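# Roll cart through self-closing door into yellow bay

## Task

Move the utility cart from this room, through the self-closing door, into the other room and park it in the yellow taped bay so that all four wheels sit fully inside the tape and none rests on it. The case of copy paper must finish inside the cart's top tray with no part of it overhanging the tray's edges. The door must be closed at the end. Either robot or both may be used. The task fails if any robot tips over or is left leaning.

## Robot and tools

ROBOTS. r1 and r2 are identical Hello Robot Stretch 4 units. Each has an omni-wheel base, a mast with a lift, one arm that telescopes forward, a wrist (yaw, pitch, roll) and a two-finger gripper. Height is about 1.6 m, and the base rim is within 0.23 m of the base origin. Occasionally a loose object may get a brief nudge from the scene itself.

FRAMES. All positions are in metres. Base frame: origin on the floor below the base centre, x forward, y left, z up. hand_pose is in this frame: a point between the open fingertips, and the printed value may be a little off. Odometry frame: the base frame as it was at scene start. base_odometry only integrates wheel rotation, so slip looks like travel. Its heading is in rad, left positive, -3.142 to 3.142. Each robot uses its own frames, so you can only tell where the robots are relative to each other from images, lidar_m and wrist_depth_mm.

move. Arguments: r1, r2, cameras, blocking. blocking must be false; true or missing gets refused. The call returns in about 0.5 s while motion continues. A robot you leave out gets nothing new. Per robot, give base, joints or both, plus optional speeds, pace, contact_limits. Alternatively give end_of_arm alone with the value "enable_torque", which re-powers limp wrist or gripper motors so they hold their current position.
- base: one relative command in that robot's own base frame, measured from where it last reported itself. translate_m is forward (+) or back, -2 to 2 m. strafe_m is left (+) or right, -2 to 2 m. rotate_rad is counter-clockwise (+) in place, -3.2 to 3.2 rad. Only translate_m and strafe_m may be combined, giving a straight diagonal path with no turning.
- joints: absolute targets by name. lift_m 0 to 1.2. arm_m 0 to 0.55 (extension). wrist_yaw_rad -1.134 to 4.276: 0 forward, + left, 3.14 folded back, and above 3.4 the arm may interfere. wrist_pitch_rad -1.117 to 4.259: 0 level, 1.57 pointing down. wrist_roll_rad -1.117 to 4.259: 0 keeps the fingers level, + turns clockwise seen from behind. gripper_m -0.038 to 0.141 is the fingertip gap, with a fixed error of up to 0.015; at -0.02 or below the fingers push on each other. A joint counts as done within 0.004 m or 0.02 rad. Out-of-range joint targets are clipped and reported. Any other out-of-range value is refused, and an unknown key makes the call invalid.
- pace: "slow", "default", "fast" or "max". Base top speeds are 0.1/0.3/0.4/0.6 m/s and 1/2/3/4 rad/s. Lift: 0.15/0.3/0.4/0.5 m/s. Arm: 0.1/0.4/0.6/0.7 m/s. Wrist: 1.82 rad/s at any pace. With the lift above 0.2, base speed is capped further, down to 0.3 m/s and 1 rad/s at 1.2.
- speeds: top speed per key (lift_m, arm_m, wrist keys), up to that joint's max-pace speed. Not for gripper_m.
- contact_limits: 0 (gentlest) to 1 for arm_m, lift_m, translate_m, strafe_m, rotate_rad. The default is 0.5, and each limit goes next to its own command. A base limit lasts until the next action that includes base. Even at 0 the arm needs roughly 15 to 40 N to stop. For a light press, use 0 and aim 1 to 3 mm beyond contact. When lifting a load, use at least 0.3 for 2 kg and at least 0.15 for 1 kg.
An action may last at most 15 s, and motions time out after 14 s. Motions within one call start together. A new move overrides only the targets it names; everything else keeps running. A joint or base that is left alone may keep pushing toward an old target without its status showing it.

RESULTS. You get each robot's state and one image per requested camera. Frames can be slightly older than the state, and the "pictures" line gives the image order. "as last shown" lists robots not named in the action: their status lines say "not commanded" and their other omitted lines are unchanged. The "move" line gives "done" per robot, or its most serious status. wait(0) shows "earlier move". Statuses: moving, done (for the base, wheels turned the full amount even if they slipped), off_target (resting away from target, maybe still pushing), contact_stop (the blocked joint or wheels go slack), time_out (target dropped), limit_stop_at_own_body, limit_stop_at_tilt (lean above 6 degrees; lift, arm and wheels go slack until it drops), torque_fault (motor limp until enable_torque). on_its_own reports uncommanded behaviour, and its "held at" means the target, not the reading. A refused call, or an uncommanded stop, cancels the later move, wait and finished_scene calls in that reply; an invalid call does not.

OTHER TOOLS. wait: seconds 0 to 10, plus cameras; it returns early once a commanded robot comes to rest. stop: cameras only; it brakes all motion, re-brakes slack wheels, and reports in a "stop:" line. Braked parts may keep pressing. zoom_image: camera plus region [x0, y0, x1, y1] in pixels from the top-left corner, at most 504 by 504, and only on a camera in the latest images. finished_scene: scene is the current scene number. It cannot be undone, the goal must hold with no robot help, and any unfinished move gets stopped.

READINGS. lidar_m has 12 distances in 30-degree sectors: the 1st is straight ahead, then counter-clockwise (4th left, 7th behind, 10th right). "-" means nothing seen or closer than 0.25 m. It sees from about 0.15 m up to robot height and misses glass, thin legs and much of what is behind. wrist_depth_mm is a 7x7 grid starting top-left, 100 to 2000 mm, with "-" for unknown. base_tilt is in degrees, forward/right positive, with about 3 degrees of error. If turned_by_wheels and turned_by_imu differ by more than about 0.1 rad over a move, the base slipped or hit something. motor_effort is in percent (peak in brackets); servo_current is in mA.

GRIPPER. To hold something, command more than 0.015 below its width; about 0.06 below resists pulling. To close behind a handle, use -0.02 or less. Nothing reports a grasp directly, but a rise in gripper servo_current hints at one.

CAUTIONS. Self-contact stops can happen with the gripper over the base and the lift under about 0.2 (0.45 if pointing down); with the wrist pitched up below -0.2 while rolled below -0.4 or above 4; or when yaw plus pitch is under about -1.1. If the wrist is folded back, any tilt-up or roll is risky. Hard robot-to-robot contact, including a gripper closing on the other robot's fingers, fails the task. The two bases may differ in travel by up to 3 cm per metre, so shared loads are risky. Avoid turning or driving with over 1 kg held at arm_m above 0.2, and avoid strong pushes with a raised gripper, since either can tip the robot. Avoid drops, slams and hard hits.

Each tool is called after "Emit:" as name([rows], argument=value, ...), one row to a line, values as JSON.

## Session

Emit:
move(blocking=false)

Scene clock: 0.00 s.
r1.base_odometry: x=+0.000 y=+0.000 heading=+0.000
r1.turned_by_wheels: +0.000
r1.turned_by_imu: +0.000
r1.base_tilt: forward=-1.6 right=+1.3
r1.lidar_m: 1.92 2.25 3.81 1.93 0.97 0.84 0.83 0.93 0.77 0.76 0.93 1.59
r1.base_status: not commanded
r1.joint_positions: lift_m=+0.127 arm_m=+0.000 wrist_yaw_rad=+3.089 wrist_pitch_rad=+0.002 wrist_roll_rad=+0.000 gripper_m=+0.056
r1.joint_status: not commanded
r1.measured_speeds: all 0
r1.motor_effort: lift_m=+20 arm_m=-4 wheel_0=+0 wheel_1=+1 wheel_2=+1
r1.servo_current: wrist_yaw_rad=39 wrist_pitch_rad=46 wrist_roll_rad=65 gripper_m=39
r1.hand_pose: x=-0.1125 y=+0.1024 z=+0.3046 quat_wxyz=(+0.026, -0.001, +0.000, +1.000) (m; r1's base frame)
r1.wrist_depth_mm: 137 138 - - - - - / 113 139 - - - - - / 117 140 224 - - - - / 137 161 - - - - - / - - - - - - - / - - 191 - 187 - - / 842 759 750 788 788 732 768
r2.base_odometry: x=+0.000 y=+0.000 heading=+0.000
r2.turned_by_wheels: +0.000
r2.turned_by_imu: +0.000
r2.base_tilt: forward=-0.6 right=+0.1
r2.lidar_m: 2.02 1.45 1.40 1.49 2.01 2.22 2.34 3.17 1.60 3.62 2.59 2.46
r2.base_status: not commanded
r2.joint_positions: lift_m=+0.295 arm_m=+0.000 wrist_yaw_rad=+3.133 wrist_pitch_rad=+0.002 wrist_roll_rad=+0.000 gripper_m=+0.056
r2.joint_status: not commanded
r2.measured_speeds: all 0
r2.motor_effort: lift_m=+18 arm_m=-4 wheel_0=+0 wheel_1=-1 wheel_2=+0
r2.servo_current: wrist_yaw_rad=46 wrist_pitch_rad=39 wrist_roll_rad=46 gripper_m=59
r2.hand_pose: x=-0.1167 y=+0.0898 z=+0.4727 quat_wxyz=(+0.004, -0.001, +0.000, +1.000) (m; r2's base frame)
r2.wrist_depth_mm: - 140 - - - - - / - 126 150 - - - - / - 130 185 - - - - / 144 143 272 - - - - / 229 - - - - - - / 226 1576 196 1576 190 1618 1464 / 226 1060 1138 - - 1025 1060
pictures: r1_head_camera, r1_head_left_camera, r1_head_right_camera, r1_wrist_camera, r2_head_camera, r2_head_left_camera, r2_head_right_camera, r2_wrist_camera
Images, in order (width x height): r1_head_camera 420x560, r1_head_left_camera 420x672, r1_head_right_camera 420x672, r1_wrist_camera 616x392, r2_head_camera 420x560, r2_head_left_camera 420x672, r2_head_right_camera 420x672, r2_wrist_camera 616x392.

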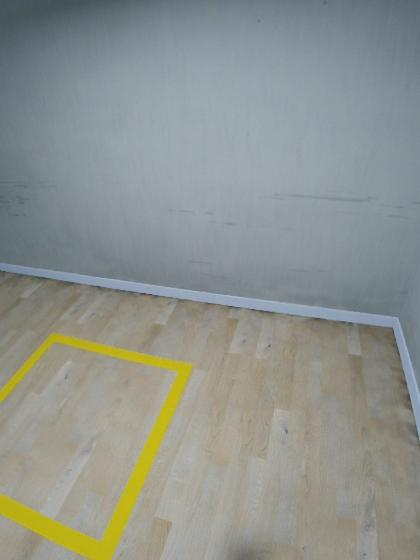

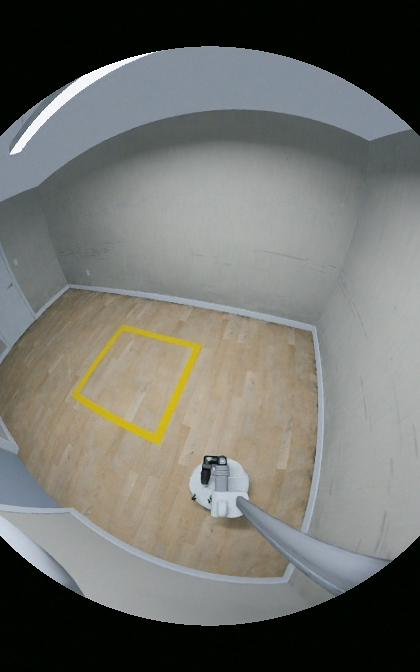

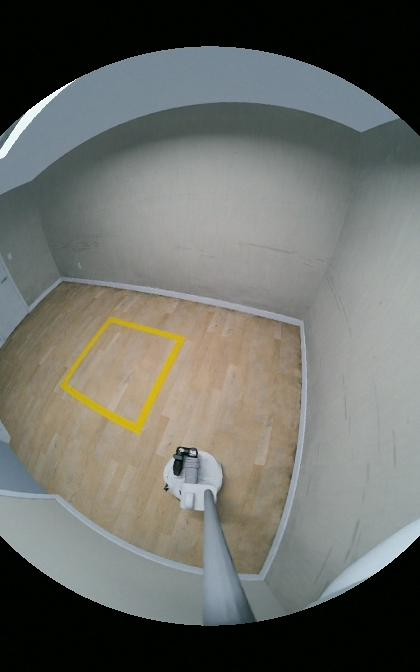

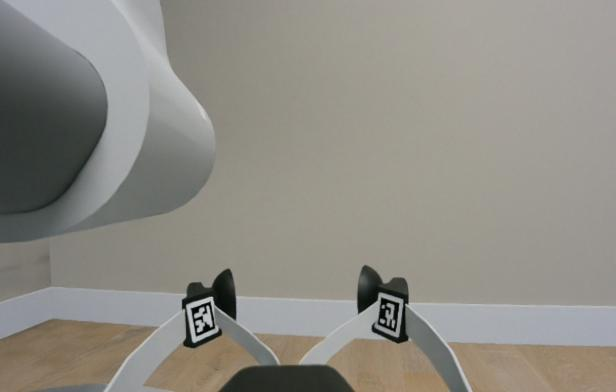

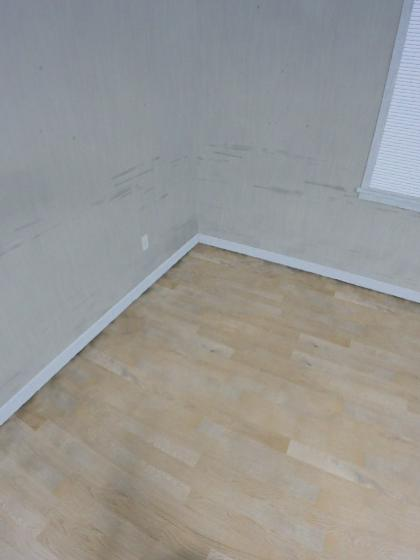

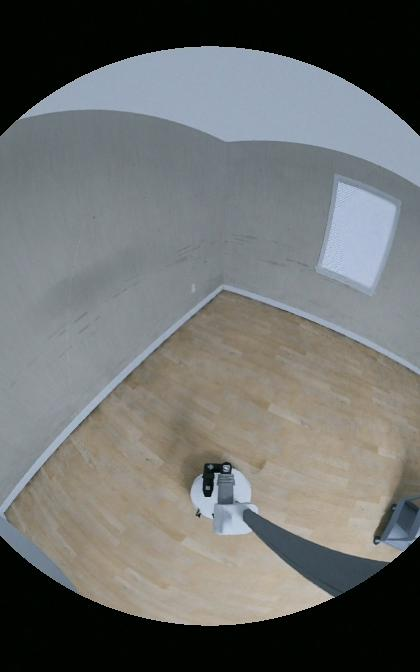

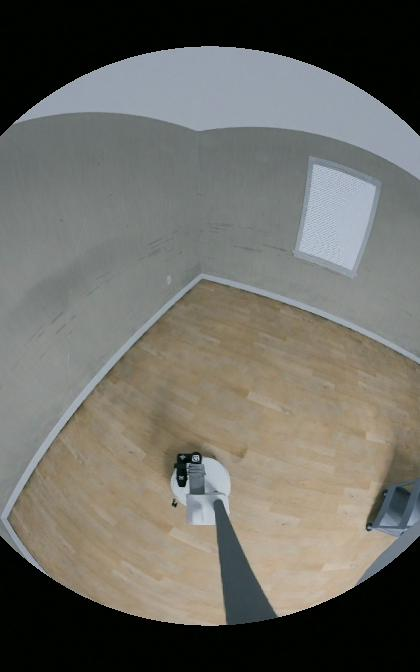

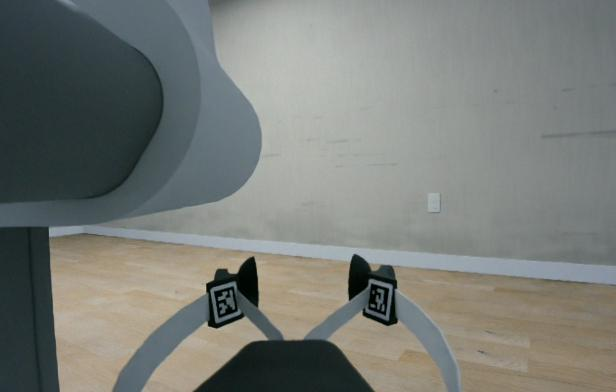

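Emit:
move(blocking=false, r1={"base":{"rotate_rad":1.2}}, r2={"base":{"rotate_rad":-1.2}}, cameras=[])

Emit:
wait(seconds=3, cameras=[])

Emit:
wait(seconds=0.5, cameras=["r1_head_camera","r1_head_left_camera","r2_head_camera","r2_head_left_camera","r2_head_right_camera"])

Scene clock: 4.67 s.
move: r1 moving; r2 moving
r1.base_odometry: x=+0.000 y=+0.000 heading=+0.252
r1.turned_by_wheels: +0.252
r1.turned_by_imu: +0.252
r1.base_tilt: forward=-1.6 right=+1.2
r1.lidar_m: 1.98 2.71 3.66 1.25 0.89 0.80 0.87 0.80 0.77 0.82 1.11 1.92
r1.base_status: rotate_rad moving
r1.joint_positions: lift_m=+0.127 arm_m=+0.000 wrist_yaw_rad=+3.089 wrist_pitch_rad=+0.002 wrist_roll_rad=+0.000 gripper_m=+0.056
r1.joint_status: not commanded
r1.measured_speeds: translate_m=-0.001 strafe_m=-0.001 rotate_rad=+0.980 lift_m=+0.000 arm_m=+0.000 wrist_yaw_rad=+0.000 wrist_pitch_rad=+0.000 wrist_roll_rad=+0.000
r1.motor_effort: lift_m=+20(20) arm_m=-4(4) wheel_0=-8(9) wheel_1=-6(9) wheel_2=-7(7)
r1.servo_current: wrist_yaw_rad=59(59) wrist_pitch_rad=39(46) wrist_roll_rad=46(59) gripper_m=39(39)
r1.hand_pose: x=-0.1125 y=+0.1024 z=+0.3046 quat_wxyz=(+0.026, -0.001, +0.000, +1.000) (m; r1's base frame)
r1.wrist_depth_mm: 136 138 - - - - - / 113 139 - - - - - / 114 140 226 - - - - / 137 160 - - - - - / - - - - - - - / - 1060 190 - 187 - - / 778 750 750 798 750 699 732
r2.base_odometry: x=+0.000 y=+0.000 heading=-0.252
r2.turned_by_wheels: -0.252
r2.turned_by_imu: -0.244
r2.base_tilt: forward=-0.7 right=+0.1
r2.lidar_m: 2.52 1.62 1.40 1.40 1.67 2.23 2.24 2.64 1.59 1.63 2.93 2.49
r2.base_status: rotate_rad moving
r2.joint_positions: lift_m=+0.295 arm_m=+0.000 wrist_yaw_rad=+3.133 wrist_pitch_rad=+0.002 wrist_roll_rad=+0.000 gripper_m=+0.056
r2.joint_status: not commanded
r2.measured_speeds: translate_m=+0.000 strafe_m=+0.000 rotate_rad=-0.974 lift_m=+0.000 arm_m=+0.000 wrist_yaw_rad=+0.000 wrist_pitch_rad=+0.000 wrist_roll_rad=+0.000
r2.motor_effort: lift_m=+18(18) arm_m=-4(4) wheel_0=+8(9) wheel_1=+8(10) wheel_2=+9(11)
r2.servo_current: wrist_yaw_rad=33(52) wrist_pitch_rad=39(46) wrist_roll_rad=52(52) gripper_m=39(59)
r2.hand_pose: x=-0.1167 y=+0.0898 z=+0.4727 quat_wxyz=(+0.004, -0.001, +0.000, +1.000) (m; r2's base frame)
r2.wrist_depth_mm: - 141 - - - - - / - 127 150 - - - - / - 130 184 - - - - / 144 143 272 - - - - / 229 - - - - - - / 227 1576 196 1576 190 1661 1464 / 226 1060 1138 - - 1060 1060
pictures: none
No camera images: "cameras" was empty.

Scene clock: 6.00 s.
earlier move: r1 done; r2 done
r1.base_odometry: x=+0.000 y=+0.000 heading=+1.200
r1.turned_by_wheels: +0.948
r1.turned_by_imu: +0.953
r1.base_tilt: forward=-1.6 right=+1.3
r1.lidar_m: 3.90 1.54 0.93 0.82 0.85 0.82 0.77 0.75 1.00 1.89 1.97 2.45
r1.base_status: done
r1.joint_positions: lift_m=+0.127 arm_m=+0.000 wrist_yaw_rad=+3.089 wrist_pitch_rad=+0.002 wrist_roll_rad=+0.000 gripper_m=+0.056
r1.joint_status: not commanded
r1.measured_speeds: all 0
r1.motor_effort: lift_m=+20(20) arm_m=-4(4) wheel_0=-2(10) wheel_1=-2(9) wheel_2=+0(8)
r1.servo_current: wrist_yaw_rad=65(65) wrist_pitch_rad=39(52) wrist_roll_rad=59(65) gripper_m=39(46)
r1.hand_pose: x=-0.1125 y=+0.1024 z=+0.3046 quat_wxyz=(+0.026, -0.001, +0.000, +1.000) (m; r1's base frame)
r1.wrist_depth_mm: 136 139 - - - - - / 113 139 - - - - - / 117 139 229 - - - - / 137 162 - - - - - / - - - - - - - / - - 191 - 188 - - / 788 163 750 798 778 778 778
r2.base_odometry: x=+0.000 y=+0.000 heading=-1.199
r2.turned_by_wheels: -0.948
r2.turned_by_imu: -0.923
r2.base_tilt: forward=-0.7 right=+0.1
r2.lidar_m: 2.76 2.48 2.41 1.55 1.41 1.42 1.80 2.22 2.25 2.84 1.62 1.72
r2.base_status: done
r2.joint_positions: lift_m=+0.295 arm_m=+0.000 wrist_yaw_rad=+3.133 wrist_pitch_rad=+0.002 wrist_roll_rad=+0.000 gripper_m=+0.056
r2.joint_status: not commanded
r2.measured_speeds: all 0
r2.motor_effort: lift_m=+18(18) arm_m=-4(4) wheel_0=+4(11) wheel_1=+2(11) wheel_2=+3(11)
r2.servo_current: wrist_yaw_rad=46(59) wrist_pitch_rad=33(46) wrist_roll_rad=46(52) gripper_m=46(59)
r2.hand_pose: x=-0.1167 y=+0.0898 z=+0.4727 quat_wxyz=(+0.004, -0.001, +0.000, +1.000) (m; r2's base frame)
r2.wrist_depth_mm: - 140 - - - - - / - 126 151 - - - - / - 129 184 - - - - / 144 144 265 - - - - / 230 - - - - - - / 227 1576 195 1576 190 1336 - / 226 1042 1138 - - 1025 1060
wait: 1.33 of 3 s (r1 and r2 have come to rest)
pictures: none
No camera images: "cameras" was empty.

Scene clock: 6.50 s.
r1.base_odometry: x=+0.000 y=+0.000 heading=+1.200
r1.turned_by_wheels: +0.000
r1.turned_by_imu: +0.000
r1.base_tilt: forward=-1.6 right=+1.3
r1.lidar_m: 3.90 1.54 0.93 0.83 0.84 0.84 0.77 0.79 0.99 1.92 1.95 2.44
r1.base_status: done
r1.joint_positions: lift_m=+0.127 arm_m=+0.000 wrist_yaw_rad=+3.089 wrist_pitch_rad=+0.002 wrist_roll_rad=+0.000 gripper_m=+0.056
r1.joint_status: not commanded
r1.measured_speeds: all 0
r1.motor_effort: lift_m=+20(20) arm_m=-4(4) wheel_0=-1(10) wheel_1=-1(9) wheel_2=+0(8)
r1.servo_current: wrist_yaw_rad=52(65) wrist_pitch_rad=46(52) wrist_roll_rad=39(65) gripper_m=46(46)
r1.hand_pose: x=-0.1125 y=+0.1024 z=+0.3046 quat_wxyz=(+0.026, -0.001, +0.000, +1.000) (m; r1's base frame)
r1.wrist_depth_mm: 136 139 - - - - - / 114 139 - - - - - / 118 139 229 - - - - / 137 162 - - - - - / - - - - - - - / - - 191 - 188 - - / 788 163 750 809 798 778 788
r2.base_odometry: x=+0.000 y=+0.000 heading=-1.199
r2.turned_by_wheels: +0.000
r2.turned_by_imu: +0.000
r2.base_tilt: forward=-0.7 right=+0.0
r2.lidar_m: 2.77 2.49 2.38 1.54 1.42 1.43 1.80 2.23 2.25 2.81 1.62 1.72
r2.base_status: done
r2.joint_positions: lift_m=+0.295 arm_m=+0.000 wrist_yaw_rad=+3.133 wrist_pitch_rad=+0.002 wrist_roll_rad=+0.000 gripper_m=+0.056
r2.joint_status: not commanded
r2.measured_speeds: all 0
r2.motor_effort: lift_m=+18(18) arm_m=-4(4) wheel_0=+4(11) wheel_1=+2(11) wheel_2=+3(11)
r2.servo_current: wrist_yaw_rad=39(59) wrist_pitch_rad=39(46) wrist_roll_rad=39(52) gripper_m=46(59)
r2.hand_pose: x=-0.1167 y=+0.0898 z=+0.4727 quat_wxyz=(+0.004, -0.001, +0.000, +1.000) (m; r2's base frame)
r2.wrist_depth_mm: - 141 - - - - - / - 126 151 - - - - / - 129 185 - - - - / 144 144 265 - - - - / 229 - - - - - - / 227 1576 195 1537 191 1336 - / 226 1060 1160 - - 1025 1078
wait: 0.50 s; at rest by 0.27 s
pictures: r1_head_camera, r1_head_left_camera, r2_head_camera, r2_head_left_camera, r2_head_right_camera
Images, in order (width x height): r1_head_camera 420x560, r1_head_left_camera 420x672, r2_head_camera 420x560, r2_head_left_camera 420x672, r2_head_right_camera 420x672.

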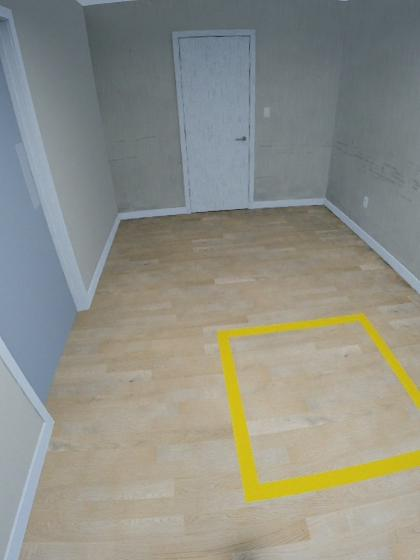

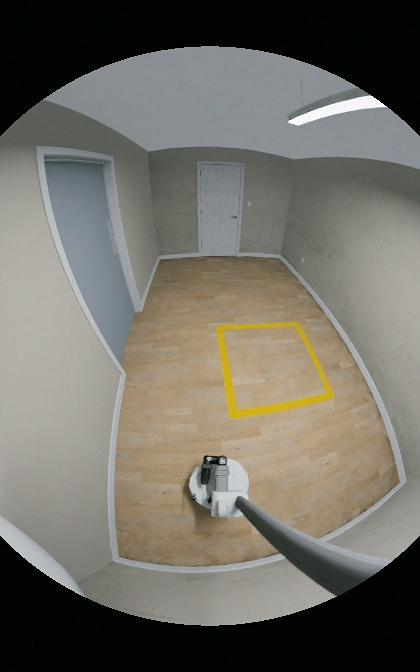

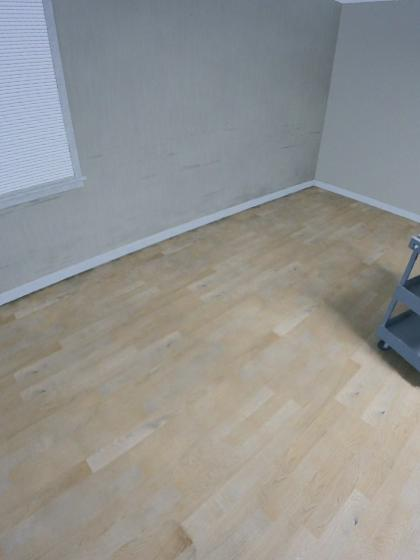

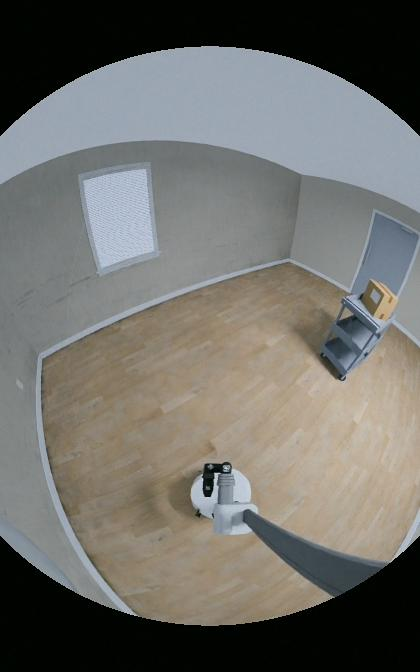

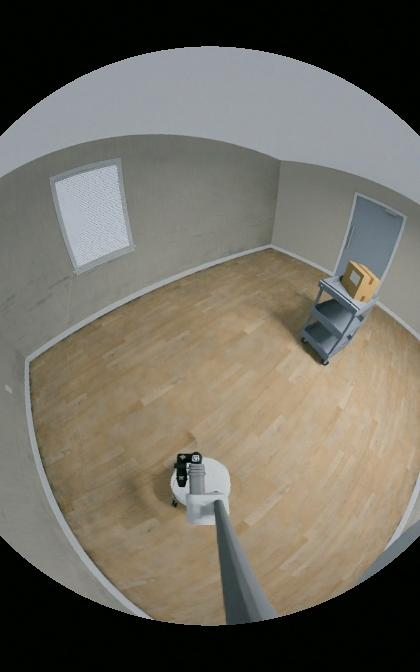

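Emit:
move(blocking=false, r1={"base":{"rotate_rad":0.8}}, r2={"base":{"rotate_rad":-0.6}}, cameras=[])

Emit:
wait(seconds=3, cameras=[])

Emit:
wait(seconds=0.5, cameras=["r1_head_camera","r1_head_left_camera","r2_head_camera","r2_head_left_camera","r2_head_right_camera"])

Emit:
zoom_image(camera="r2_head_camera", region=[0, 0, 420, 500])

Emit:
zoom_image(camera="r1_head_camera", region=[0, 0, 420, 500])

Scene clock: 13.87 s.
move: r1 moving; r2 moving
r1.base_odometry: x=+0.000 y=+0.000 heading=+1.452
r1.turned_by_wheels: +0.252
r1.turned_by_imu: +0.253
r1.base_tilt: forward=-1.6 right=+1.3
r1.lidar_m: 2.29 1.09 0.85 0.84 0.90 0.78 0.77 0.86 1.33 1.93 2.09 3.18
r1.base_status: rotate_rad moving
r1.joint_positions: lift_m=+0.127 arm_m=+0.000 wrist_yaw_rad=+3.089 wrist_pitch_rad=+0.002 wrist_roll_rad=+0.000 gripper_m=+0.056
r1.joint_status: not commanded
r1.measured_speeds: translate_m=-0.001 strafe_m=-0.001 rotate_rad=+0.981 lift_m=+0.000 arm_m=+0.000 wrist_yaw_rad=+0.000 wrist_pitch_rad=+0.000 wrist_roll_rad=+0.000
r1.motor_effort: lift_m=+20(20) arm_m=-4(4) wheel_0=-8(10) wheel_1=-6(9) wheel_2=-7(8)
r1.servo_current: wrist_yaw_rad=65(65) wrist_pitch_rad=52(52) wrist_roll_rad=39(65) gripper_m=39(46)
r1.hand_pose: x=-0.1125 y=+0.1024 z=+0.3046 quat_wxyz=(+0.026, -0.001, +0.000, +1.000) (m; r1's base frame)
r1.wrist_depth_mm: 136 139 - - - - - / 113 139 - - - - - / 118 140 229 - - - - / 137 162 - - - - - / - - - - - - - / - - 190 - 187 - - / 798 707 750 143 750 778 831
r2.base_odometry: x=+0.000 y=+0.000 heading=-1.452
r2.turned_by_wheels: -0.252
r2.turned_by_imu: -0.245
r2.base_tilt: forward=-0.6 right=+0.1
r2.lidar_m: 3.18 2.50 2.48 1.79 1.41 1.40 1.53 2.26 2.23 2.46 3.68 1.60
r2.base_status: rotate_rad moving
r2.joint_positions: lift_m=+0.295 arm_m=+0.000 wrist_yaw_rad=+3.133 wrist_pitch_rad=+0.002 wrist_roll_rad=+0.000 gripper_m=+0.056
r2.joint_status: not commanded
r2.measured_speeds: translate_m=+0.000 strafe_m=+0.000 rotate_rad=-0.976 lift_m=+0.000 arm_m=+0.000 wrist_yaw_rad=+0.000 wrist_pitch_rad=+0.000 wrist_roll_rad=+0.000
r2.motor_effort: lift_m=+18(18) arm_m=-4(4) wheel_0=+2(9) wheel_1=+10(10) wheel_2=+10(11)
r2.servo_current: wrist_yaw_rad=52(59) wrist_pitch_rad=39(46) wrist_roll_rad=46(52) gripper_m=46(52)
r2.hand_pose: x=-0.1167 y=+0.0898 z=+0.4727 quat_wxyz=(+0.004, -0.001, +0.000, +1.000) (m; r2's base frame)
r2.wrist_depth_mm: - 141 - - - - - / - 127 151 - - - - / - 129 185 - - - - / 144 143 263 - - - - / 229 - - - - - - / 227 1576 196 1464 190 - - / 226 1060 1138 - - 1025 1008
pictures: none
No camera images: "cameras" was empty.

Scene clock: 14.77 s.
earlier move: r1 moving; r2 done
r1.base_odometry: x=+0.000 y=+0.000 heading=+1.999
r1.turned_by_wheels: +0.547
r1.turned_by_imu: +0.550
r1.base_tilt: forward=-1.6 right=+1.3
r1.lidar_m: 1.07 0.86 0.84 0.92 0.76 0.75 0.84 1.33 1.95 2.13 3.27 2.26
r1.base_status: rotate_rad moving
r1.joint_positions: lift_m=+0.127 arm_m=+0.000 wrist_yaw_rad=+3.089 wrist_pitch_rad=+0.002 wrist_roll_rad=+0.000 gripper_m=+0.056
r1.joint_status: not commanded
r1.measured_speeds: all 0
r1.motor_effort: lift_m=+20(20) arm_m=-4(4) wheel_0=+0(10) wheel_1=-1(9) wheel_2=-1(8)
r1.servo_current: wrist_yaw_rad=52(65) wrist_pitch_rad=39(52) wrist_roll_rad=39(65) gripper_m=39(52)
r1.hand_pose: x=-0.1125 y=+0.1024 z=+0.3046 quat_wxyz=(+0.026, -0.001, +0.000, +1.000) (m; r1's base frame)
r1.wrist_depth_mm: 136 139 - - - - - / 113 140 - - - - - / 118 140 229 - - - - / 137 162 - - - - - / 1661 - - - - - - / 1182 1182 190 - 188 - - / 854 741 759 798 732 - -
r2.base_odometry: x=+0.000 y=+0.000 heading=-1.799
r2.turned_by_wheels: -0.347
r2.turned_by_imu: -0.338
r2.base_tilt: forward=-0.6 right=+0.0
r2.lidar_m: 1.63 2.85 2.49 2.54 1.59 1.40 1.42 1.72 2.22 2.25 2.64 1.61
r2.base_status: done
r2.joint_positions: lift_m=+0.295 arm_m=+0.000 wrist_yaw_rad=+3.133 wrist_pitch_rad=+0.002 wrist_roll_rad=+0.000 gripper_m=+0.056
r2.joint_status: not commanded
r2.measured_speeds: all 0
r2.motor_effort: lift_m=+18(18) arm_m=-4(4) wheel_0=+3(9) wheel_1=+1(10) wheel_2=+3(11)
r2.servo_current: wrist_yaw_rad=52(65) wrist_pitch_rad=39(46) wrist_roll_rad=46(52) gripper_m=46(52)
r2.hand_pose: x=-0.1167 y=+0.0898 z=+0.4727 quat_wxyz=(+0.004, -0.001, +0.000, +1.000) (m; r2's base frame)
r2.wrist_depth_mm: - 141 - - - - - / - 126 141 - - - - / - 129 184 - - - - / 144 143 206 - - - - / 229 - - - - - - / 227 1576 195 1308 190 - - / 227 1078 1118 - - 1025 1060
wait: 0.90 of 3 s (r2 has come to rest)
pictures: none
No camera images: "cameras" was empty.

Scene clock: 14.93 s.
earlier move: r1 done
r1.base_odometry: x=+0.000 y=+0.000 heading=+1.999
r1.turned_by_wheels: +0.000
r1.turned_by_imu: +0.000
r1.base_tilt: forward=-1.6 right=+1.3
r1.lidar_m: 1.07 0.84 0.82 0.95 0.78 0.76 0.85 1.34 1.94 2.13 3.30 2.24
r1.base_status: done
r1.joint_positions: lift_m=+0.127 arm_m=+0.000 wrist_yaw_rad=+3.089 wrist_pitch_rad=+0.002 wrist_roll_rad=+0.000 gripper_m=+0.056
r1.joint_status: not commanded
r1.measured_speeds: all 0
r1.motor_effort: lift_m=+20(20) arm_m=-4(4) wheel_0=-3(10) wheel_1=-2(9) wheel_2=-1(8)
r1.servo_current: wrist_yaw_rad=46(65) wrist_pitch_rad=39(52) wrist_roll_rad=46(65) gripper_m=46(52)
r1.hand_pose: x=-0.1125 y=+0.1024 z=+0.3046 quat_wxyz=(+0.026, -0.001, +0.000, +1.000) (m; r1's base frame)
r1.wrist_depth_mm: 136 138 - - - - - / 113 139 - - - - - / 118 140 229 - - - - / 137 162 - - - - - / 1661 - - - - - - / 1205 1205 190 - 187 - - / 842 741 768 788 750 - -
r2.base_odometry: x=+0.000 y=+0.000 heading=-1.799
r2.turned_by_wheels: +0.000
r2.turned_by_imu: +0.000
r2.base_tilt: forward=-0.7 right=+0.0
r2.lidar_m: 1.66 2.85 2.45 2.52 1.60 1.40 1.41 1.67 2.24 2.23 2.68 1.61
r2.base_status: done
r2.joint_positions: lift_m=+0.295 arm_m=+0.000 wrist_yaw_rad=+3.133 wrist_pitch_rad=+0.002 wrist_roll_rad=+0.000 gripper_m=+0.056
r2.joint_status: not commanded
r2.measured_speeds: all 0
r2.motor_effort: lift_m=+18(18) arm_m=-4(4) wheel_0=+3(9) wheel_1=+1(10) wheel_2=+3(11)
r2.servo_current: wrist_yaw_rad=52(65) wrist_pitch_rad=39(46) wrist_roll_rad=39(52) gripper_m=52(52)
r2.hand_pose: x=-0.1167 y=+0.0898 z=+0.4727 quat_wxyz=(+0.004, -0.001, +0.000, +1.000) (m; r2's base frame)
r2.wrist_depth_mm: - 141 - - - - - / - 127 142 - - - - / - 129 185 - - - - / 144 143 206 - - - - / 229 - - - - - - / 228 1618 195 1336 190 - - / 226 1060 1160 - - 1060 1078
wait: 0.17 of 0.5 s (r1 has come to rest)
pictures: r1_head_camera, r1_head_left_camera, r2_head_camera, r2_head_left_camera, r2_head_right_camera
Images, in order (width x height): r1_head_camera 420x560, r1_head_left_camera 420x672, r2_head_camera 420x560, r2_head_left_camera 420x672, r2_head_right_camera 420x672.

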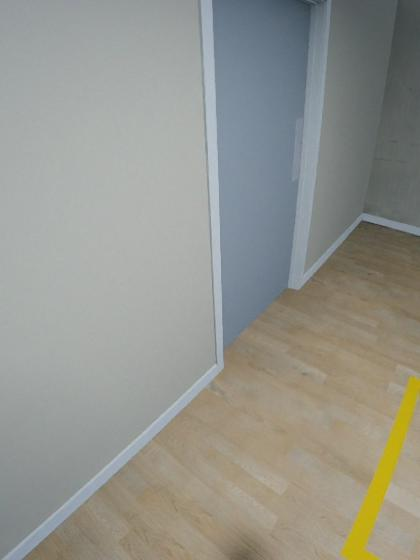

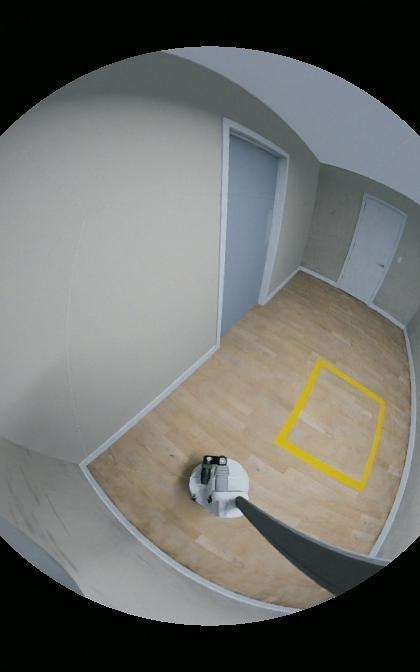

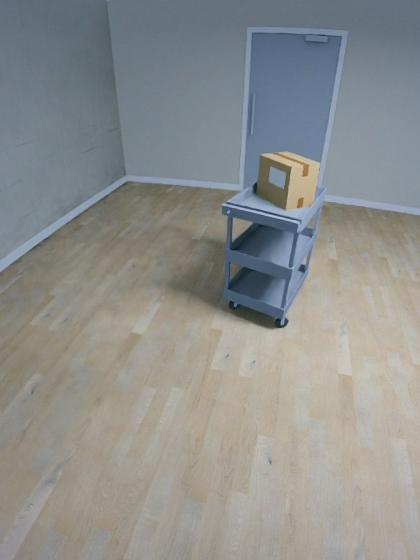

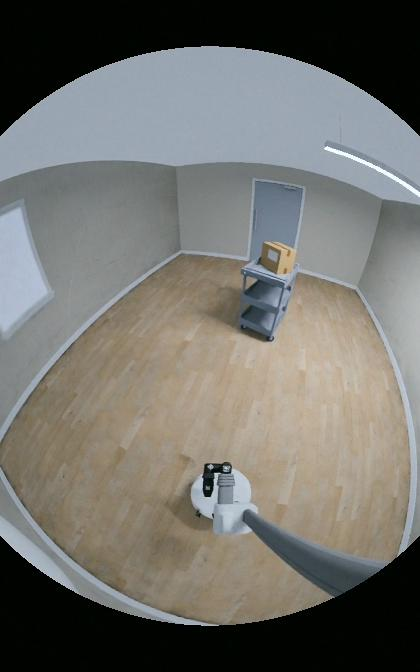

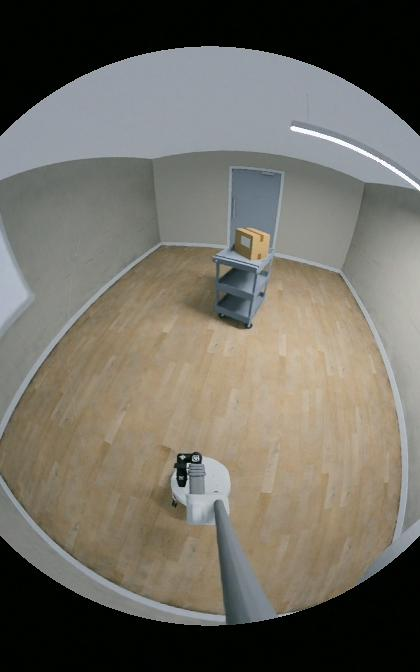

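Scaled by 1.008 from the camera's 420x560 image, which has a finer 1200x1600 frame.

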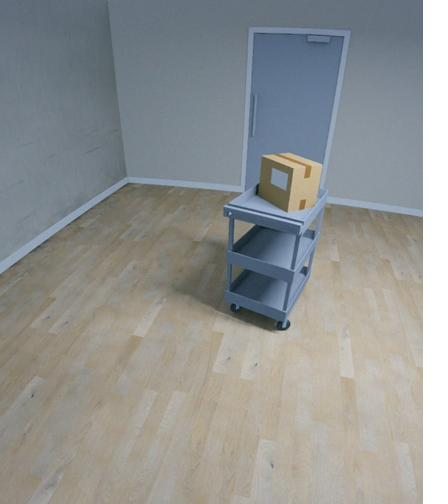

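Scaled by 1.008 from the camera's 420x560 image, which has a finer 600x800 frame.

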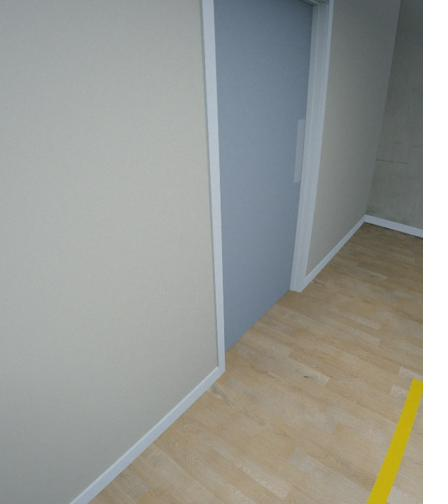

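Emit:
move(blocking=false, r1={"base":{"rotate_rad":0.9}}, r2={"base":{"rotate_rad":-0.35}}, cameras=[])

Emit:
wait(seconds=1.5, cameras=[])

Emit:
wait(seconds=1, cameras=["r1_head_camera","r1_head_left_camera","r2_head_camera","r2_head_left_camera"])

Emit:
zoom_image(camera="r2_head_camera", region=[90, 100, 290, 350])

Scene clock: 66.17 s.
move: r1 moving; r2 moving
r1.base_odometry: x=+0.000 y=+0.000 heading=+2.252
r1.turned_by_wheels: +0.252
r1.turned_by_imu: +0.253
r1.base_tilt: forward=-1.6 right=+1.3
r1.lidar_m: 0.91 0.84 0.86 0.84 0.75 0.77 0.98 1.94 1.97 2.49 3.91 1.53
r1.base_status: rotate_rad moving
r1.joint_positions: lift_m=+0.127 arm_m=+0.000 wrist_yaw_rad=+3.089 wrist_pitch_rad=+0.002 wrist_roll_rad=+0.000 gripper_m=+0.056
r1.joint_status: not commanded
r1.measured_speeds: translate_m=+0.001 strafe_m=+0.002 rotate_rad=+0.969 lift_m=+0.000 arm_m=+0.000 wrist_yaw_rad=+0.000 wrist_pitch_rad=+0.000 wrist_roll_rad=+0.000
r1.motor_effort: lift_m=+20(20) arm_m=-4(4) wheel_0=-7(9) wheel_1=-6(8) wheel_2=-7(8)
r1.servo_current: wrist_yaw_rad=65(65) wrist_pitch_rad=46(46) wrist_roll_rad=65(65) gripper_m=39(46)
r1.hand_pose: x=-0.1125 y=+0.1024 z=+0.3046 quat_wxyz=(+0.026, -0.001, +0.000, +1.000) (m; r1's base frame)
r1.wrist_depth_mm: 136 139 - - - - - / 113 139 - - - - - / 118 140 229 - - - - / 137 161 - - - - - / 1661 1983 - - - - - / 1205 1182 192 1078 188 - - / 854 750 750 798 750 131 -
r2.base_odometry: x=+0.000 y=+0.000 heading=-2.037
r2.turned_by_wheels: -0.239
r2.turned_by_imu: -0.232
r2.base_tilt: forward=-0.7 right=+0.0
r2.lidar_m: 1.63 3.36 2.53 2.50 1.91 1.43 1.41 1.52 2.16 2.24 2.38 3.42
r2.base_status: rotate_rad moving
r2.joint_positions: lift_m=+0.295 arm_m=+0.000 wrist_yaw_rad=+3.133 wrist_pitch_rad=+0.002 wrist_roll_rad=+0.000 gripper_m=+0.056
r2.joint_status: not commanded
r2.measured_speeds: translate_m=-0.001 strafe_m=+0.001 rotate_rad=-0.710 lift_m=+0.000 arm_m=+0.000 wrist_yaw_rad=+0.000 wrist_pitch_rad=+0.000 wrist_roll_rad=+0.000
r2.motor_effort: lift_m=+18(18) arm_m=-4(4) wheel_0=+6(9) wheel_1=+6(10) wheel_2=+6(10)
r2.servo_current: wrist_yaw_rad=52(52) wrist_pitch_rad=46(46) wrist_roll_rad=46(59) gripper_m=52(52)
r2.hand_pose: x=-0.1167 y=+0.0898 z=+0.4727 quat_wxyz=(+0.004, -0.001, +0.000, +1.000) (m; r2's base frame)
r2.wrist_depth_mm: - 140 - - - - - / - 126 141 - - - - / - 130 185 - - - - / 144 143 207 - - - - / 219 - - - - - - / 220 1430 193 170 190 - 1336 / 226 1060 1160 - - 1025 1060
pictures: none
No camera images: "cameras" was empty.

Scene clock: 66.80 s.
earlier move: r1 moving; r2 done
r1.base_odometry: x=+0.000 y=+0.000 heading=+2.857
r1.turned_by_wheels: +0.606
r1.turned_by_imu: +0.609
r1.base_tilt: forward=-1.6 right=+1.3
r1.lidar_m: 0.84 0.86 0.84 0.77 0.78 1.07 1.92 2.01 2.63 3.94 1.29 0.89
r1.base_status: rotate_rad moving
r1.joint_positions: lift_m=+0.127 arm_m=+0.000 wrist_yaw_rad=+3.089 wrist_pitch_rad=+0.002 wrist_roll_rad=+0.000 gripper_m=+0.056
r1.joint_status: not commanded
r1.measured_speeds: translate_m=-0.001 strafe_m=+0.000 rotate_rad=+0.450 lift_m=+0.000 arm_m=+0.000 wrist_yaw_rad=+0.000 wrist_pitch_rad=+0.000 wrist_roll_rad=+0.000
r1.motor_effort: lift_m=+20(20) arm_m=-4(4) wheel_0=-4(10) wheel_1=-1(8) wheel_2=-1(8)
r1.servo_current: wrist_yaw_rad=39(65) wrist_pitch_rad=39(52) wrist_roll_rad=46(65) gripper_m=46(46)
r1.hand_pose: x=-0.1125 y=+0.1024 z=+0.3046 quat_wxyz=(+0.026, -0.001, +0.000, +1.000) (m; r1's base frame)
r1.wrist_depth_mm: 136 138 - - - - - / 113 139 - - - - - / 118 139 273 - - - - / 137 162 - - - - - / 1661 1708 - - - - - / 1182 1182 193 1205 188 1078 - / 854 750 750 788 809 778 768
r2.base_odometry: x=+0.000 y=+0.000 heading=-2.148
r2.turned_by_wheels: -0.111
r2.turned_by_imu: -0.108
r2.base_tilt: forward=-0.7 right=+0.1
r2.lidar_m: 1.62 3.73 2.63 2.49 2.07 1.51 1.40 1.44 1.96 2.22 2.29 3.05
r2.base_status: done
r2.joint_positions: lift_m=+0.295 arm_m=+0.000 wrist_yaw_rad=+3.133 wrist_pitch_rad=+0.002 wrist_roll_rad=+0.000 gripper_m=+0.056
r2.joint_status: not commanded
r2.measured_speeds: all 0
r2.motor_effort: lift_m=+18(18) arm_m=-4(4) wheel_0=+2(9) wheel_1=+4(10) wheel_2=+4(10)
r2.servo_current: wrist_yaw_rad=39(52) wrist_pitch_rad=46(46) wrist_roll_rad=65(65) gripper_m=46(52)
r2.hand_pose: x=-0.1167 y=+0.0898 z=+0.4727 quat_wxyz=(+0.004, -0.001, +0.000, +1.000) (m; r2's base frame)
r2.wrist_depth_mm: - 141 - - - - - / - 126 142 - - - - / - 129 185 - - - - / 144 143 207 - - - - / 220 - - - - - - / 220 1464 191 171 190 1366 1336 / 226 1060 1138 - - 1042 1078
wait: 0.63 of 1.5 s (r2 has come to rest)
pictures: none
No camera images: "cameras" was empty.

Scene clock: 67.30 s.
earlier move: r1 done
r1.base_odometry: x=+0.000 y=+0.000 heading=+2.899
r1.turned_by_wheels: +0.042
r1.turned_by_imu: +0.042
r1.base_tilt: forward=-1.6 right=+1.3
r1.lidar_m: 0.83 0.88 0.82 0.76 0.80 1.09 1.92 2.03 2.76 3.50 1.24 0.89
r1.base_status: done
r1.joint_positions: lift_m=+0.127 arm_m=+0.000 wrist_yaw_rad=+3.089 wrist_pitch_rad=+0.002 wrist_roll_rad=+0.000 gripper_m=+0.056
r1.joint_status: not commanded
r1.measured_speeds: all 0
r1.motor_effort: lift_m=+20(20) arm_m=-4(4) wheel_0=-4(10) wheel_1=-2(8) wheel_2=-2(8)
r1.servo_current: wrist_yaw_rad=65(65) wrist_pitch_rad=39(52) wrist_roll_rad=39(65) gripper_m=39(46)
r1.hand_pose: x=-0.1125 y=+0.1024 z=+0.3046 quat_wxyz=(+0.026, -0.001, +0.000, +1.000) (m; r1's base frame)
r1.wrist_depth_mm: 136 139 - - - - - / 113 139 - - - - - / 117 140 273 - - - - / 138 161 - - - - - / 1661 1921 - - - - - / 1182 1182 194 1182 188 1160 - / 842 750 750 788 788 768 768
r2.base_odometry: x=+0.000 y=+0.000 heading=-2.148
r2.turned_by_wheels: +0.000
r2.turned_by_imu: +0.000
r2.base_tilt: forward=-0.7 right=+0.0
r2.lidar_m: 1.62 3.73 2.62 2.50 2.11 1.49 1.40 1.47 1.92 2.24 2.28 3.06
r2.base_status: done
r2.joint_positions: lift_m=+0.295 arm_m=+0.000 wrist_yaw_rad=+3.133 wrist_pitch_rad=+0.002 wrist_roll_rad=+0.000 gripper_m=+0.056
r2.joint_status: not commanded
r2.measured_speeds: all 0
r2.motor_effort: lift_m=+18(18) arm_m=-4(4) wheel_0=+2(9) wheel_1=+4(10) wheel_2=+4(10)
r2.servo_current: wrist_yaw_rad=46(52) wrist_pitch_rad=39(46) wrist_roll_rad=59(65) gripper_m=59(59)
r2.hand_pose: x=-0.1167 y=+0.0898 z=+0.4727 quat_wxyz=(+0.004, -0.001, +0.000, +1.000) (m; r2's base frame)
r2.wrist_depth_mm: - 141 - - - - - / - 127 142 - - - - / - 130 185 - - - - / 144 143 208 - - - - / 219 - - - - - - / 220 1397 190 171 190 1336 1336 / 227 1060 1138 - - 1042 1060
wait: 0.50 of 1 s (r1 has come to rest)
pictures: r1_head_camera, r1_head_left_camera, r2_head_camera, r2_head_left_camera
Images, in order (width x height): r1_head_camera 420x560, r1_head_left_camera 420x672, r2_head_camera 420x560, r2_head_left_camera 420x672.

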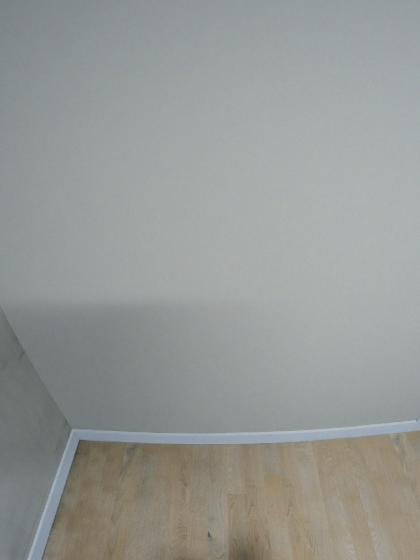

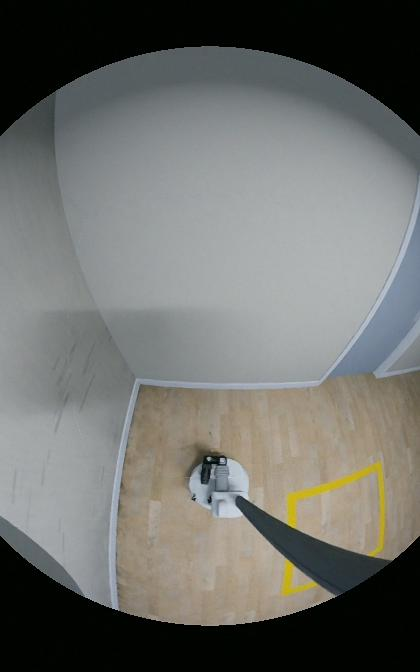

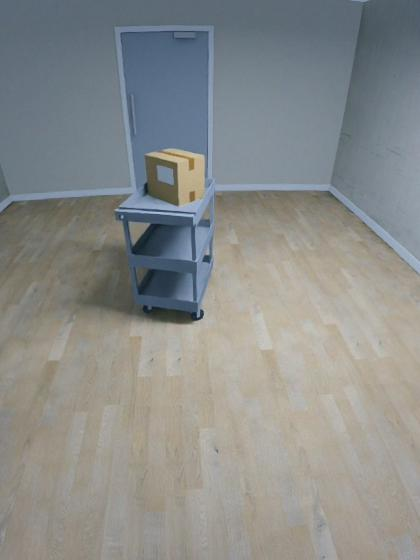

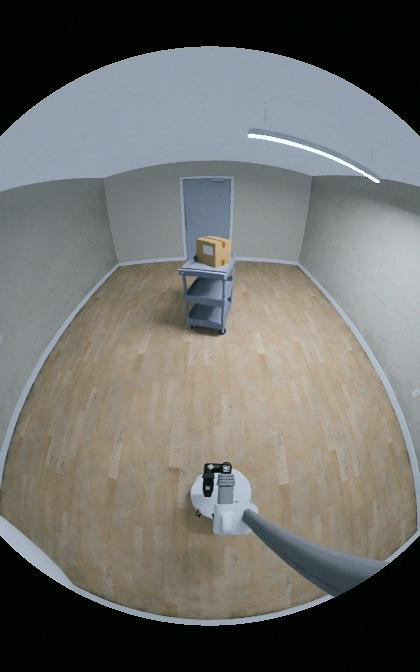

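Scaled by 2.016 from the camera's 420x560 image, which has a finer 1200x1600 frame.

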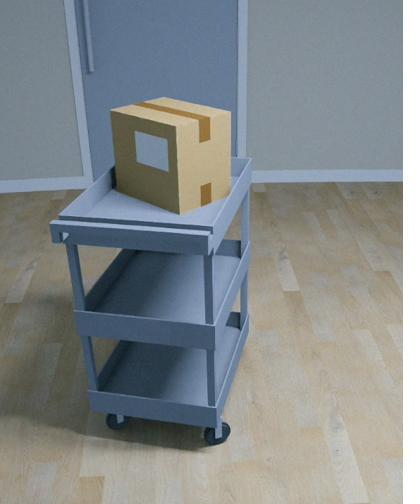

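Emit:
move(blocking=false, r1={"base":{"rotate_rad":-0.9}}, r2={"base":{"translate_m":0.7},"joints":{"lift_m":0.9}}, cameras=[])

Emit:
wait(seconds=4, cameras=[])

Emit:
move(blocking=false, r2={"joints":{"wrist_yaw_rad":0,"lift_m":1.15}}, cameras=[])

Emit:
wait(seconds=4, cameras=["r2_head_camera","r2_head_left_camera","r2_wrist_camera"])

Scene clock: 82.03 s.
move: r1 moving; r2 moving
r1.base_odometry: x=+0.000 y=+0.000 heading=+2.647
r1.turned_by_wheels: -0.251
r1.turned_by_imu: -0.252
r1.base_tilt: forward=-1.6 right=+1.2
r1.lidar_m: 0.84 0.83 0.92 0.74 0.77 0.91 1.63 1.95 2.27 3.92 1.89 0.99
r1.base_status: rotate_rad moving
r1.joint_positions: lift_m=+0.127 arm_m=+0.000 wrist_yaw_rad=+3.089 wrist_pitch_rad=+0.002 wrist_roll_rad=+0.000 gripper_m=+0.056
r1.joint_status: not commanded
r1.measured_speeds: translate_m=+0.000 strafe_m=-0.001 rotate_rad=-0.979 lift_m=+0.000 arm_m=+0.000 wrist_yaw_rad=+0.000 wrist_pitch_rad=+0.000 wrist_roll_rad=+0.000
r1.motor_effort: lift_m=+20(20) arm_m=-4(4) wheel_0=+5(8) wheel_1=+7(8) wheel_2=+7(7)
r1.servo_current: wrist_yaw_rad=46(59) wrist_pitch_rad=33(46) wrist_roll_rad=59(59) gripper_m=39(46)
r1.hand_pose: x=-0.1125 y=+0.1024 z=+0.3046 quat_wxyz=(+0.026, -0.001, +0.000, +1.000) (m; r1's base frame)
r1.wrist_depth_mm: 136 139 - - - - - / 113 139 - - - - - / 118 140 273 - - - - / 137 162 - - - - - / 1661 - - - - - - / 1205 1182 194 1205 187 - - / 842 741 750 798 798 778 723
r2.base_odometry: x=-0.017 y=-0.026 heading=-2.148
r2.turned_by_wheels: +0.000
r2.turned_by_imu: +0.001
r2.base_tilt: forward=-0.7 right=+0.0
r2.lidar_m: 1.56 3.74 2.62 2.47 2.12 1.51 1.43 1.46 1.97 2.22 2.31 3.06
r2.base_status: translate_m moving
r2.joint_positions: lift_m=+0.333 arm_m=+0.000 wrist_yaw_rad=+3.133 wrist_pitch_rad=+0.002 wrist_roll_rad=+0.000 gripper_m=+0.056
r2.joint_status: lift_m moving
r2.measured_speeds: translate_m=+0.121 strafe_m=-0.001 rotate_rad=+0.002 lift_m=+0.146 arm_m=+0.000 wrist_yaw_rad=+0.000 wrist_pitch_rad=+0.000 wrist_roll_rad=+0.000
r2.motor_effort: lift_m=+22(25) arm_m=-4(4) wheel_0=+6(9) wheel_1=+8(9) wheel_2=-11(12)
r2.servo_current: wrist_yaw_rad=46(52) wrist_pitch_rad=39(39) wrist_roll_rad=46(52) gripper_m=46(52)
r2.hand_pose: x=-0.1167 y=+0.0898 z=+0.5103 quat_wxyz=(+0.004, -0.001, +0.000, +1.000) (m; r2's base frame)
r2.wrist_depth_mm: - 140 - - - - - / - 126 141 - - - - / - 129 192 - - - - / 144 143 215 - - - - / 220 - - - - - - / 220 1499 193 171 190 - 1430 / 237 1138 1229 - - 1118 1118
pictures: none
No camera images: "cameras" was empty.

Scene clock: 83.17 s.
earlier move: r1 done; r2 moving
r1.base_odometry: x=+0.000 y=+0.000 heading=+1.999
r1.turned_by_wheels: -0.648
r1.turned_by_imu: -0.652
r1.base_tilt: forward=-1.6 right=+1.3
r1.lidar_m: 1.06 0.86 0.83 0.93 0.79 0.75 0.86 1.34 1.95 2.17 3.29 2.25
r1.base_status: done
r1.joint_positions: lift_m=+0.127 arm_m=+0.000 wrist_yaw_rad=+3.089 wrist_pitch_rad=+0.002 wrist_roll_rad=+0.000 gripper_m=+0.056
r1.joint_status: not commanded
r1.measured_speeds: all 0
r1.motor_effort: lift_m=+20(20) arm_m=-4(4) wheel_0=+3(9) wheel_1=+1(8) wheel_2=+0(8)
r1.servo_current: wrist_yaw_rad=65(65) wrist_pitch_rad=39(52) wrist_roll_rad=59(65) gripper_m=39(46)
r1.hand_pose: x=-0.1125 y=+0.1024 z=+0.3046 quat_wxyz=(+0.026, -0.001, +0.000, +1.000) (m; r1's base frame)
r1.wrist_depth_mm: 136 138 - - - - - / 113 139 - - - - - / 118 140 229 - - - - / 137 161 - - - - - / 1661 - - - - - - / 1205 1182 190 - 187 - - / 854 741 759 798 741 - -
r2.base_odometry: x=-0.169 y=-0.260 heading=-2.148
r2.turned_by_wheels: +0.000
r2.turned_by_imu: +0.000
r2.base_tilt: forward=-0.7 right=+0.1
r2.lidar_m: 1.31 1.45 2.64 2.50 2.57 1.81 1.72 1.77 2.33 2.20 2.26 3.02
r2.base_status: translate_m moving
r2.joint_positions: lift_m=+0.636 arm_m=+0.000 wrist_yaw_rad=+3.133 wrist_pitch_rad=+0.002 wrist_roll_rad=+0.000 gripper_m=+0.056
r2.joint_status: lift_m moving
r2.measured_speeds: translate_m=+0.299 strafe_m=+0.000 rotate_rad=+0.002 lift_m=+0.300 arm_m=+0.000 wrist_yaw_rad=+0.000 wrist_pitch_rad=+0.000 wrist_roll_rad=+0.000
r2.motor_effort: lift_m=+24(26) arm_m=-4(4) wheel_0=+8(12) wheel_1=+6(9) wheel_2=-11(14)
r2.servo_current: wrist_yaw_rad=52(59) wrist_pitch_rad=46(46) wrist_roll_rad=39(59) gripper_m=46(59)
r2.hand_pose: x=-0.1167 y=+0.0898 z=+0.8134 quat_wxyz=(+0.004, -0.001, +0.000, +1.000) (m; r2's base frame)
r2.wrist_depth_mm: - 141 - - - - - / - 125 147 - - - - / - 128 190 - - - - / 144 144 212 - - - - / 220 - - - - - - / 218 - 189 - 188 - - / 224 1618 - - - 1661 1618
wait: 1.13 of 4 s (r1 has come to rest)
pictures: none
No camera images: "cameras" was empty.

Scene clock: 83.67 s.
earlier move: r2 moving
move: r2 moving
r1: as last shown
r1.turned_by_wheels: +0.000
r1.turned_by_imu: +0.000
r1.lidar_m: 1.09 0.86 0.85 0.93 0.80 0.78 0.86 1.33 1.93 2.13 3.28 2.23
r1.motor_effort: lift_m=+20(20) arm_m=-4(4) wheel_0=+3(3) wheel_1=+1(1) wheel_2=+0(0)
r1.servo_current: wrist_yaw_rad=59(65) wrist_pitch_rad=46(46) wrist_roll_rad=46(59) gripper_m=46(46)
r1.wrist_depth_mm: 137 138 - - - - - / 113 139 - - - - - / 118 140 229 - - - - / 137 161 - - - - - / 1661 - - - - - - / 1182 1205 191 - 188 - - / 854 750 759 798 750 - -
r2.base_odometry: x=-0.251 y=-0.386 heading=-2.148
r2.turned_by_wheels: +0.000
r2.turned_by_imu: +0.000
r2.base_tilt: forward=-0.7 right=+0.1
r2.lidar_m: 1.14 1.26 2.68 2.49 2.63 2.01 1.85 1.92 2.35 2.19 2.30 3.03
r2.base_status: translate_m moving
r2.joint_positions: lift_m=+0.786 arm_m=+0.000 wrist_yaw_rad=+2.570 wrist_pitch_rad=+0.002 wrist_roll_rad=+0.000 gripper_m=+0.056
r2.joint_status: lift_m moving; wrist_yaw_rad moving
r2.measured_speeds: translate_m=+0.298 strafe_m=+0.000 rotate_rad=-0.003 lift_m=+0.300 arm_m=+0.000 wrist_yaw_rad=-1.736 wrist_pitch_rad=+0.000 wrist_roll_rad=+0.000
r2.motor_effort: lift_m=+23(25) arm_m=-4(4) wheel_0=+7(9) wheel_1=+6(7) wheel_2=-7(10)
r2.servo_current: wrist_yaw_rad=117(150) wrist_pitch_rad=39(46) wrist_roll_rad=46(52) gripper_m=52(52)
r2.hand_pose: x=-0.0243 y=+0.2296 z=+0.9634 quat_wxyz=(+0.282, -0.001, +0.000, +0.959) (m; r2's base frame)
r2.wrist_depth_mm: - - - - - - - / - - - - - - - / - - - - - - - / - - - - - - - / - - - - - - - / - - 193 - 190 - - / - 122 - - - - -
pictures: none
No camera images: "cameras" was empty.

Scene clock: 85.67 s.
earlier move: r2 done
r1.base_odometry: x=+0.000 y=+0.000 heading=+1.999
r1.turned_by_wheels: +0.000
r1.turned_by_imu: +0.000
r1.base_tilt: forward=-1.6 right=+1.3
r1.lidar_m: 1.07 0.85 0.84 0.94 0.78 0.75 0.87 1.32 1.94 2.15 3.27 2.24
r1.base_status: not commanded
r1.joint_positions: lift_m=+0.127 arm_m=+0.000 wrist_yaw_rad=+3.089 wrist_pitch_rad=+0.002 wrist_roll_rad=+0.000 gripper_m=+0.056
r1.joint_status: not commanded
r1.measured_speeds: all 0
r1.motor_effort: lift_m=+20(20) arm_m=-4(4) wheel_0=+3(3) wheel_1=+1(1) wheel_2=+0(0)
r1.servo_current: wrist_yaw_rad=46(72) wrist_pitch_rad=46(52) wrist_roll_rad=26(72) gripper_m=39(46)
r1.hand_pose: x=-0.1125 y=+0.1024 z=+0.3046 quat_wxyz=(+0.026, -0.001, +0.000, +1.000) (m; r1's base frame)
r1.wrist_depth_mm: 136 139 - - - - - / 113 139 - - - - - / 117 140 229 - - - - / 137 161 - - - - - / 1756 - - - - - - / 1182 1205 190 - 188 - - / 854 741 750 788 759 - -
r2.base_odometry: x=-0.382 y=-0.587 heading=-2.148
r2.turned_by_wheels: +0.000
r2.turned_by_imu: +0.001
r2.base_tilt: forward=-0.7 right=+0.1
r2.lidar_m: 0.89 0.98 2.68 2.51 2.61 2.21 2.09 2.15 2.34 2.21 2.28 3.01
r2.base_status: done
r2.joint_positions: lift_m=+1.150 arm_m=+0.000 wrist_yaw_rad=+0.003 wrist_pitch_rad=+0.002 wrist_roll_rad=+0.000 gripper_m=+0.056
r2.joint_status: all done
r2.measured_speeds: all 0
r2.motor_effort: lift_m=+21(25) arm_m=-4(4) wheel_0=+4(9) wheel_1=+3(7) wheel_2=-3(10)
r2.servo_current: wrist_yaw_rad=52(150) wrist_pitch_rad=39(46) wrist_roll_rad=52(65) gripper_m=46(52)
r2.hand_pose: x=+0.4596 y=-0.0866 z=+1.3275 quat_wxyz=(+1.000, +0.000, +0.001, +0.001) (m; r2's base frame)
r2.wrist_depth_mm: - - - - - - - / - - - - - - - / - - - - - - - / - - - - - - - / - - - - - - - / - - 196 1118 190 - - / - - 1138 - - - -
wait: 2.00 of 4 s (r2 has come to rest)
pictures: r2_head_camera, r2_head_left_camera, r2_wrist_camera
Images, in order (width x height): r2_head_camera 420x560, r2_head_left_camera 420x672, r2_wrist_camera 616x392.

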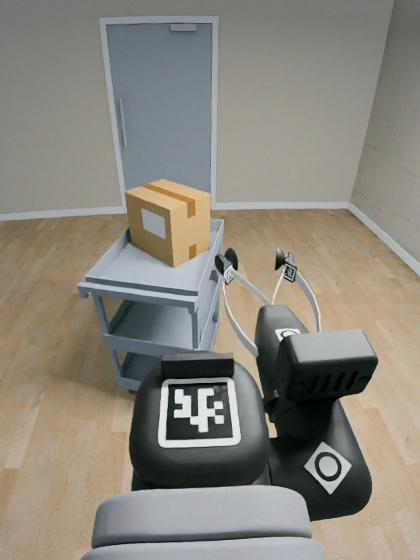

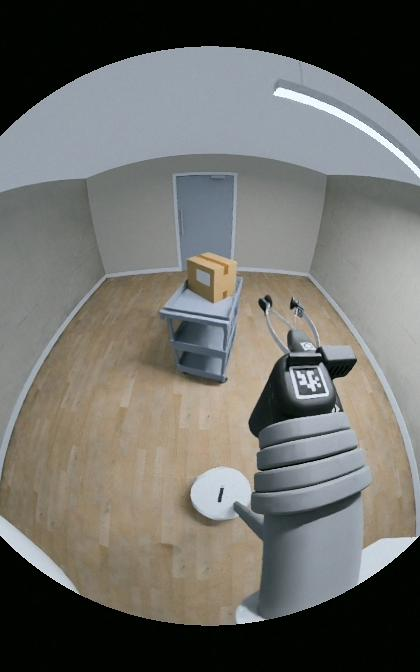

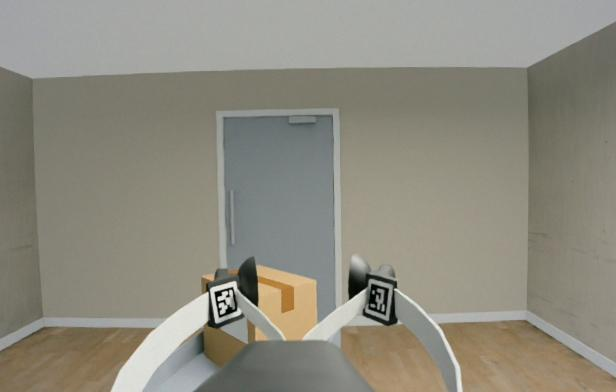

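Emit:
zoom_image(camera="r2_head_camera", region=[70, 160, 240, 400])

Emit:
zoom_image(camera="r2_head_camera", region=[90, 0, 230, 210])

Scaled by 2.100 from the camera's 420x560 image, which has a finer 1200x1600 frame.

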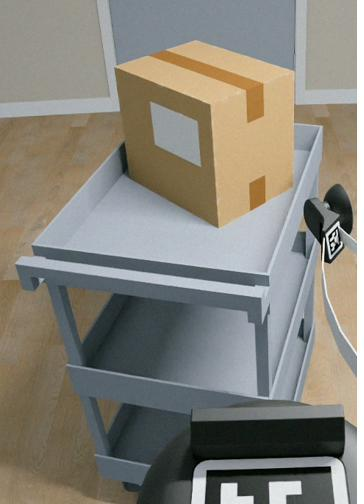

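Scaled by 2.400 from the camera's 420x560 image, which has a finer 1200x1600 frame.

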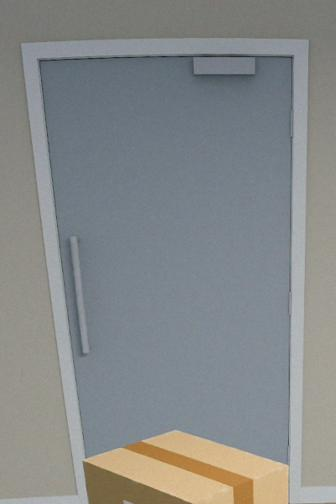

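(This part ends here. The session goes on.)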